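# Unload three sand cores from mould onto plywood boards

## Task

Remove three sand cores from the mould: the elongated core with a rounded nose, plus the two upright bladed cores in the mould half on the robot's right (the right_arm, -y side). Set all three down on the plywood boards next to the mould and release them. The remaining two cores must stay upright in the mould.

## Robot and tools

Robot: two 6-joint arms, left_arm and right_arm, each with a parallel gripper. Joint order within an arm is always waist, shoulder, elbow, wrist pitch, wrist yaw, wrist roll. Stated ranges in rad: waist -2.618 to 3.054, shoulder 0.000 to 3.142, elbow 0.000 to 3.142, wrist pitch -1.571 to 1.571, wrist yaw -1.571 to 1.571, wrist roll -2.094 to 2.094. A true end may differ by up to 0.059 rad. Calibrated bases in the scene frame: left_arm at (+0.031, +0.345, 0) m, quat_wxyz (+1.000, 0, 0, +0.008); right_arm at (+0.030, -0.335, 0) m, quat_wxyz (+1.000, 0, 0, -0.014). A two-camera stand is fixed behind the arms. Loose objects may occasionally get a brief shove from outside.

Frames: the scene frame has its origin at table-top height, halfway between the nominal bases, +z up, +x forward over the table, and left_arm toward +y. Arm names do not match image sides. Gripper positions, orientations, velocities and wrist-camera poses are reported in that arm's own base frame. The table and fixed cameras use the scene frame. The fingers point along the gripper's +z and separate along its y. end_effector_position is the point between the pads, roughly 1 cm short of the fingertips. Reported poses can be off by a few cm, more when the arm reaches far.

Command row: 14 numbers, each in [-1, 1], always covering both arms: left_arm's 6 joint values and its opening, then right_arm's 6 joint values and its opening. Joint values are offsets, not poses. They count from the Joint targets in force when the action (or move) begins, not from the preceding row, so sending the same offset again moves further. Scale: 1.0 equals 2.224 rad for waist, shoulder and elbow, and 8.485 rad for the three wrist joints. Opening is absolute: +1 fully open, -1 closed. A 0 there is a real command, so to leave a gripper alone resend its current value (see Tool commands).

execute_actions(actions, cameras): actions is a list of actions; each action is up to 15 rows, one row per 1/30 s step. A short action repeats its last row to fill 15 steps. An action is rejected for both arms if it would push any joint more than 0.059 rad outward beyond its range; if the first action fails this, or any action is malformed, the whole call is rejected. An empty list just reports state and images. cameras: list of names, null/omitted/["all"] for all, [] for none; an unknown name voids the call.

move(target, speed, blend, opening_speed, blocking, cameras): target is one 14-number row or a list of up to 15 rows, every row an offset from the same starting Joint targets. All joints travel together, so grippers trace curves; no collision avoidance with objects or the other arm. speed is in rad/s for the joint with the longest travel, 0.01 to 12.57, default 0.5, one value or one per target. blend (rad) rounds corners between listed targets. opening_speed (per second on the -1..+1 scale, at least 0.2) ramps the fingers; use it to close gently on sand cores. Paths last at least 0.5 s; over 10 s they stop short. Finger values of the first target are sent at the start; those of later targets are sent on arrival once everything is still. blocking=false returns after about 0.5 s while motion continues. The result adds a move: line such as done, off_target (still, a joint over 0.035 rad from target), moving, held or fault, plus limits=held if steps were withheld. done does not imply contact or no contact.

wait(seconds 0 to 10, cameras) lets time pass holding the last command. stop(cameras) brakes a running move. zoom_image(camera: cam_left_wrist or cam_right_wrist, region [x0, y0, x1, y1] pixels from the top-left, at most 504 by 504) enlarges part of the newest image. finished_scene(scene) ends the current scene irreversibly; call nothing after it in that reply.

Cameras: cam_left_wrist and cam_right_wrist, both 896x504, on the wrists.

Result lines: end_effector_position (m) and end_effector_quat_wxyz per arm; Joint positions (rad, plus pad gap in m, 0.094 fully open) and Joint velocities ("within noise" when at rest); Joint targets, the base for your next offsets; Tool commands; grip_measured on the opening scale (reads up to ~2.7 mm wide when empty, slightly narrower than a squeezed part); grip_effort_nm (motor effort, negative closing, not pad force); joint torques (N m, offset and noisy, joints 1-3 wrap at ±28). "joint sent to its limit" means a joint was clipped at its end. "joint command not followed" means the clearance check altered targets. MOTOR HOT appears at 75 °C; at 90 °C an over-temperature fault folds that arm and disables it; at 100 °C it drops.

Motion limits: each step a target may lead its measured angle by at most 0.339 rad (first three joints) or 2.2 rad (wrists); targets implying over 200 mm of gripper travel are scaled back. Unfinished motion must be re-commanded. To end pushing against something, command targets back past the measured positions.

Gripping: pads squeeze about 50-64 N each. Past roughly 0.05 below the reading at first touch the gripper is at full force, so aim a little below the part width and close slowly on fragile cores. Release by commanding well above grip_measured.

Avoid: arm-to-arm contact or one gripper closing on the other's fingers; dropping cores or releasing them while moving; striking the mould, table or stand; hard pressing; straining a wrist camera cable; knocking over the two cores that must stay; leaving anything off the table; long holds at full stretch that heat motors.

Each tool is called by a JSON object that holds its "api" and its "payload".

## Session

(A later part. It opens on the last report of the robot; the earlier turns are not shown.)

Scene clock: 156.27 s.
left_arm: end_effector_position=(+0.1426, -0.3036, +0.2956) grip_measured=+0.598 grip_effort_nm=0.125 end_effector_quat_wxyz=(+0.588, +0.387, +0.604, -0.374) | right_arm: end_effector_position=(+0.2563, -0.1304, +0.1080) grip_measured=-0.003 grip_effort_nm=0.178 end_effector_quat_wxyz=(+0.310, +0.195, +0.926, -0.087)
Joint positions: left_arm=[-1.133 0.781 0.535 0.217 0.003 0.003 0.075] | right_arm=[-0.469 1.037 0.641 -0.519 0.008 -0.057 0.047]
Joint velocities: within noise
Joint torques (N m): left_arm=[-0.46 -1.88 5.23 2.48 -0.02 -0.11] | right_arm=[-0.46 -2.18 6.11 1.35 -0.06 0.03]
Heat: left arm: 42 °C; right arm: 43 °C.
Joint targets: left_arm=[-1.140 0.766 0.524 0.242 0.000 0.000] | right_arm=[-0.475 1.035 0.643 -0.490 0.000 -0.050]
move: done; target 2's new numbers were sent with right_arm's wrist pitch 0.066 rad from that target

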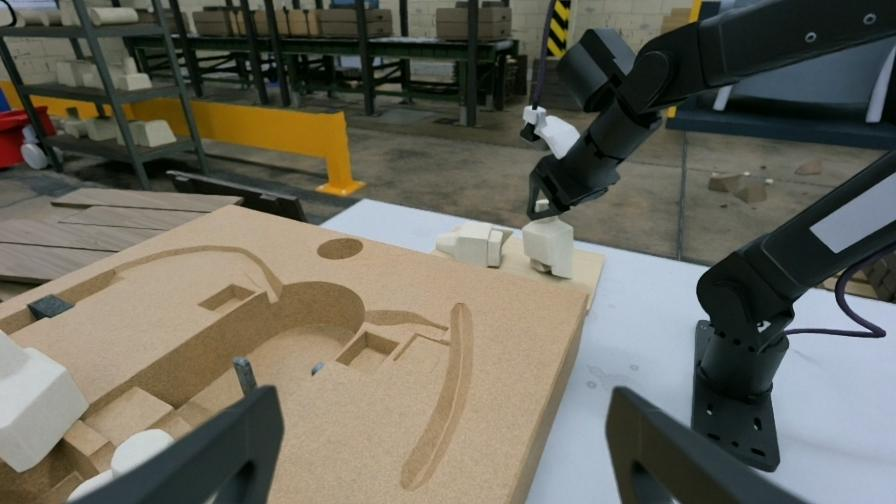

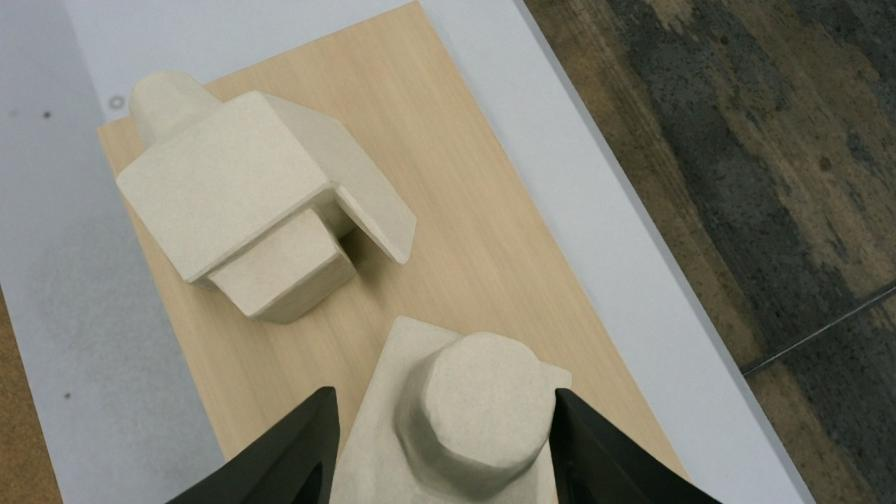

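{"api": "move", "payload": {"target": [0,0,0,0,0,0,0.6,0,0,0,0,0,0,1], "opening_speed": 0.6}}

Scene clock: 159.87 s.
left_arm: end_effector_position=(+0.1426, -0.3036, +0.2956) grip_measured=+0.598 grip_effort_nm=0.120 end_effector_quat_wxyz=(+0.588, +0.387, +0.604, -0.374) | right_arm: end_effector_position=(+0.2571, -0.1309, +0.1087) grip_measured=+0.997 grip_effort_nm=0.178 end_effector_quat_wxyz=(+0.312, +0.195, +0.926, -0.088)
Joint positions: left_arm=[-1.133 0.781 0.535 0.217 0.003 0.003 0.075] | right_arm=[-0.469 1.037 0.641 -0.514 0.008 -0.056 0.094]
Joint velocities: within noise
Joint torques (N m): left_arm=[-0.54 -1.89 5.18 2.5 0 -0.09] | right_arm=[-0.5 -2.18 6.12 1.31 -0.08 0.03]
Heat: left arm: 42 °C; right arm: 42 °C.
Joint targets: left_arm=[-1.140 0.766 0.524 0.242 0.000 0.000] | right_arm=[-0.475 1.035 0.643 -0.490 0.000 -0.050]
move: done

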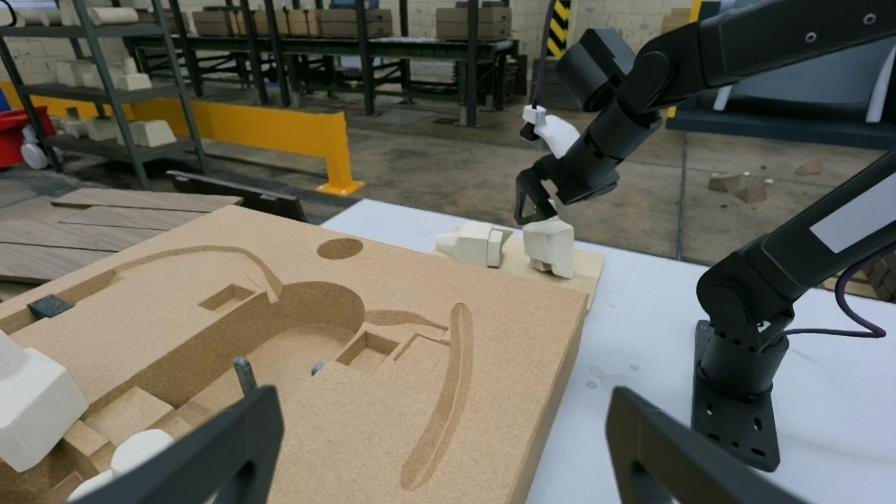

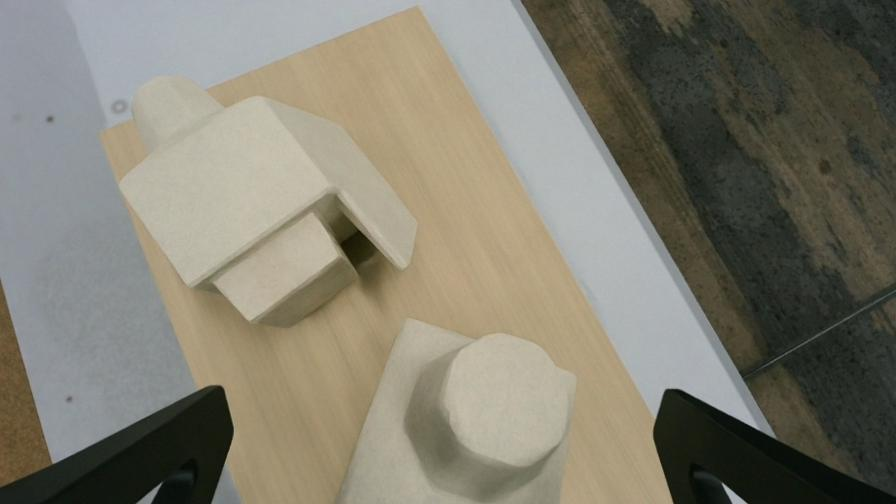

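{"api": "move", "payload": {"target": [0.688,0,0,-0.13,0,0,0.6,-0.0,-0.002,0.1987,-0.0513,0,0,1], "speed": 0.7}}

Scene clock: 171.20 s.
left_arm: end_effector_position=(+0.1830, +0.0740, +0.0791) grip_measured=+0.598 grip_effort_nm=0.115 end_effector_quat_wxyz=(+0.227, -0.183, +0.956, +0.043) | right_arm: end_effector_position=(+0.2544, -0.1295, +0.2133) grip_measured=+0.997 grip_effort_nm=0.178 end_effector_quat_wxyz=(+0.317, +0.195, +0.924, -0.089)
Joint positions: left_arm=[0.382 0.781 0.535 -0.858 0.004 0.003 0.075] | right_arm=[-0.469 1.037 1.053 -0.916 0.008 -0.056 0.094]
Joint velocities: within noise
Joint torques (N m): left_arm=[0.62 -1.25 4.46 1.26 0 -0.1] | right_arm=[-0.51 -2.37 8.36 1.02 -0.08 0.03]
Heat: left arm: 42 °C; right arm: 41 °C.
Joint targets: left_arm=[0.390 0.766 0.524 -0.861 0.000 0.000] | right_arm=[-0.475 1.031 1.084 -0.925 0.000 -0.050]
move: done

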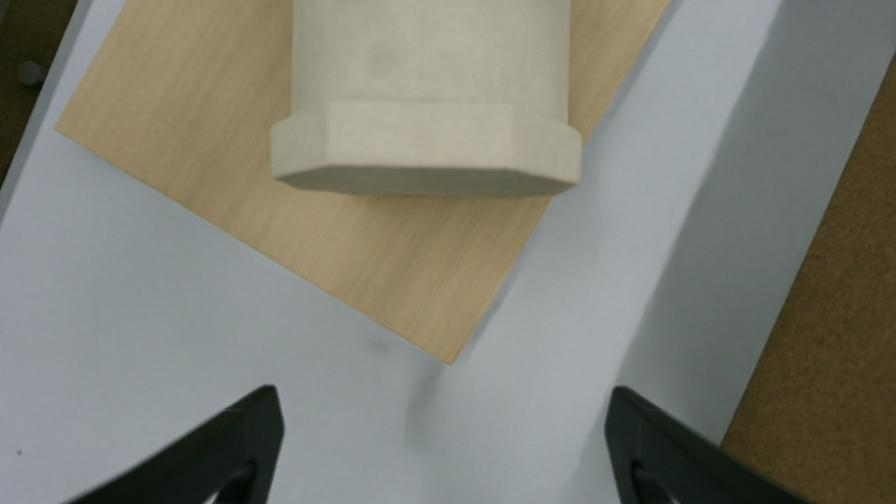

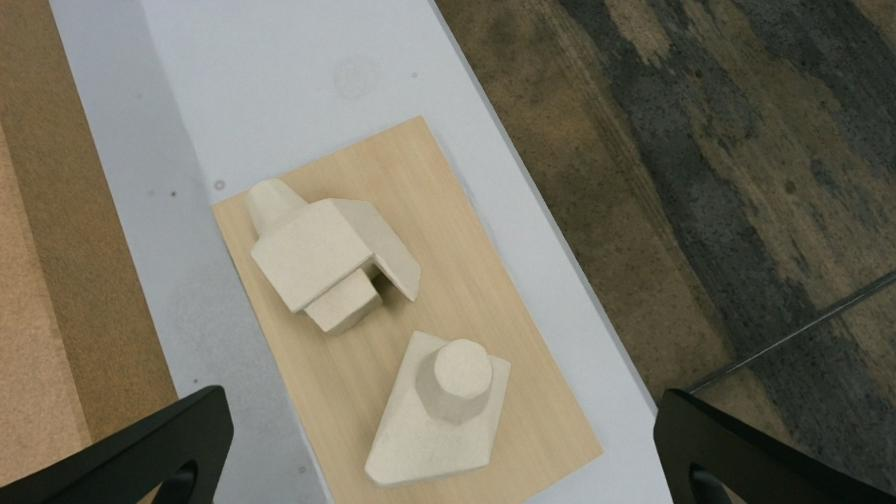

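{"api": "move", "payload": {"target": [0,0,0.2,-0.04,0,0,0.6,0,0,0,0,0,0,1], "speed": 0.8}}

Scene clock: 175.07 s.
left_arm: end_effector_position=(+0.1790, +0.0723, +0.1918) grip_measured=+0.598 grip_effort_nm=0.115 end_effector_quat_wxyz=(+0.268, -0.181, +0.945, +0.051) | right_arm: end_effector_position=(+0.2541, -0.1293, +0.2130) grip_measured=+0.997 grip_effort_nm=0.183 end_effector_quat_wxyz=(+0.316, +0.195, +0.924, -0.089)
Joint positions: left_arm=[0.382 0.773 0.95 -1.195 0.004 0.003 0.075] | right_arm=[-0.469 1.037 1.053 -0.917 0.008 -0.056 0.094]
Joint velocities: within noise
Joint torques (N m): left_arm=[0.58 -0.12 6.53 1.41 -0.02 -0.11] | right_arm=[-0.5 -2.37 8.36 1.01 -0.07 0.03]
Heat: left arm: 42 °C; right arm: 41 °C.
Joint targets: left_arm=[0.390 0.766 0.969 -1.200 0.000 0.000] | right_arm=[-0.475 1.031 1.084 -0.925 0.000 -0.050]
move: done

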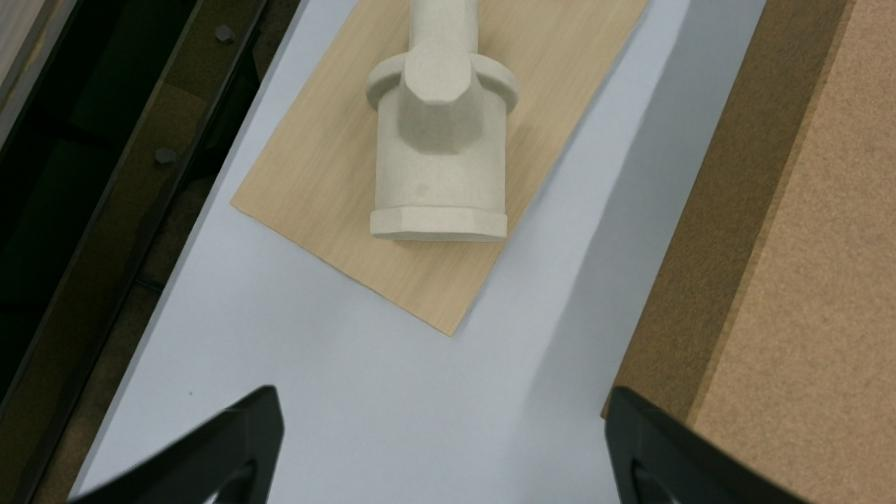

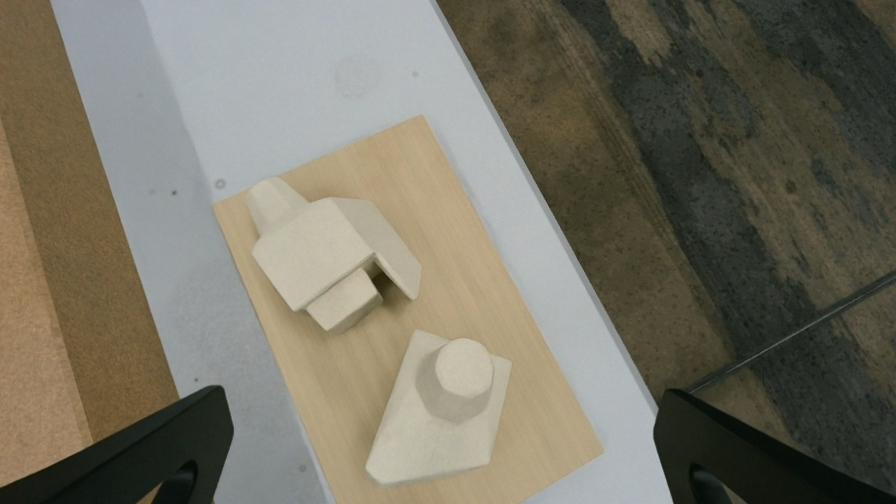

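{"api": "finished_scene", "payload": {"scene": 2}}

The scene is finished: the task was done.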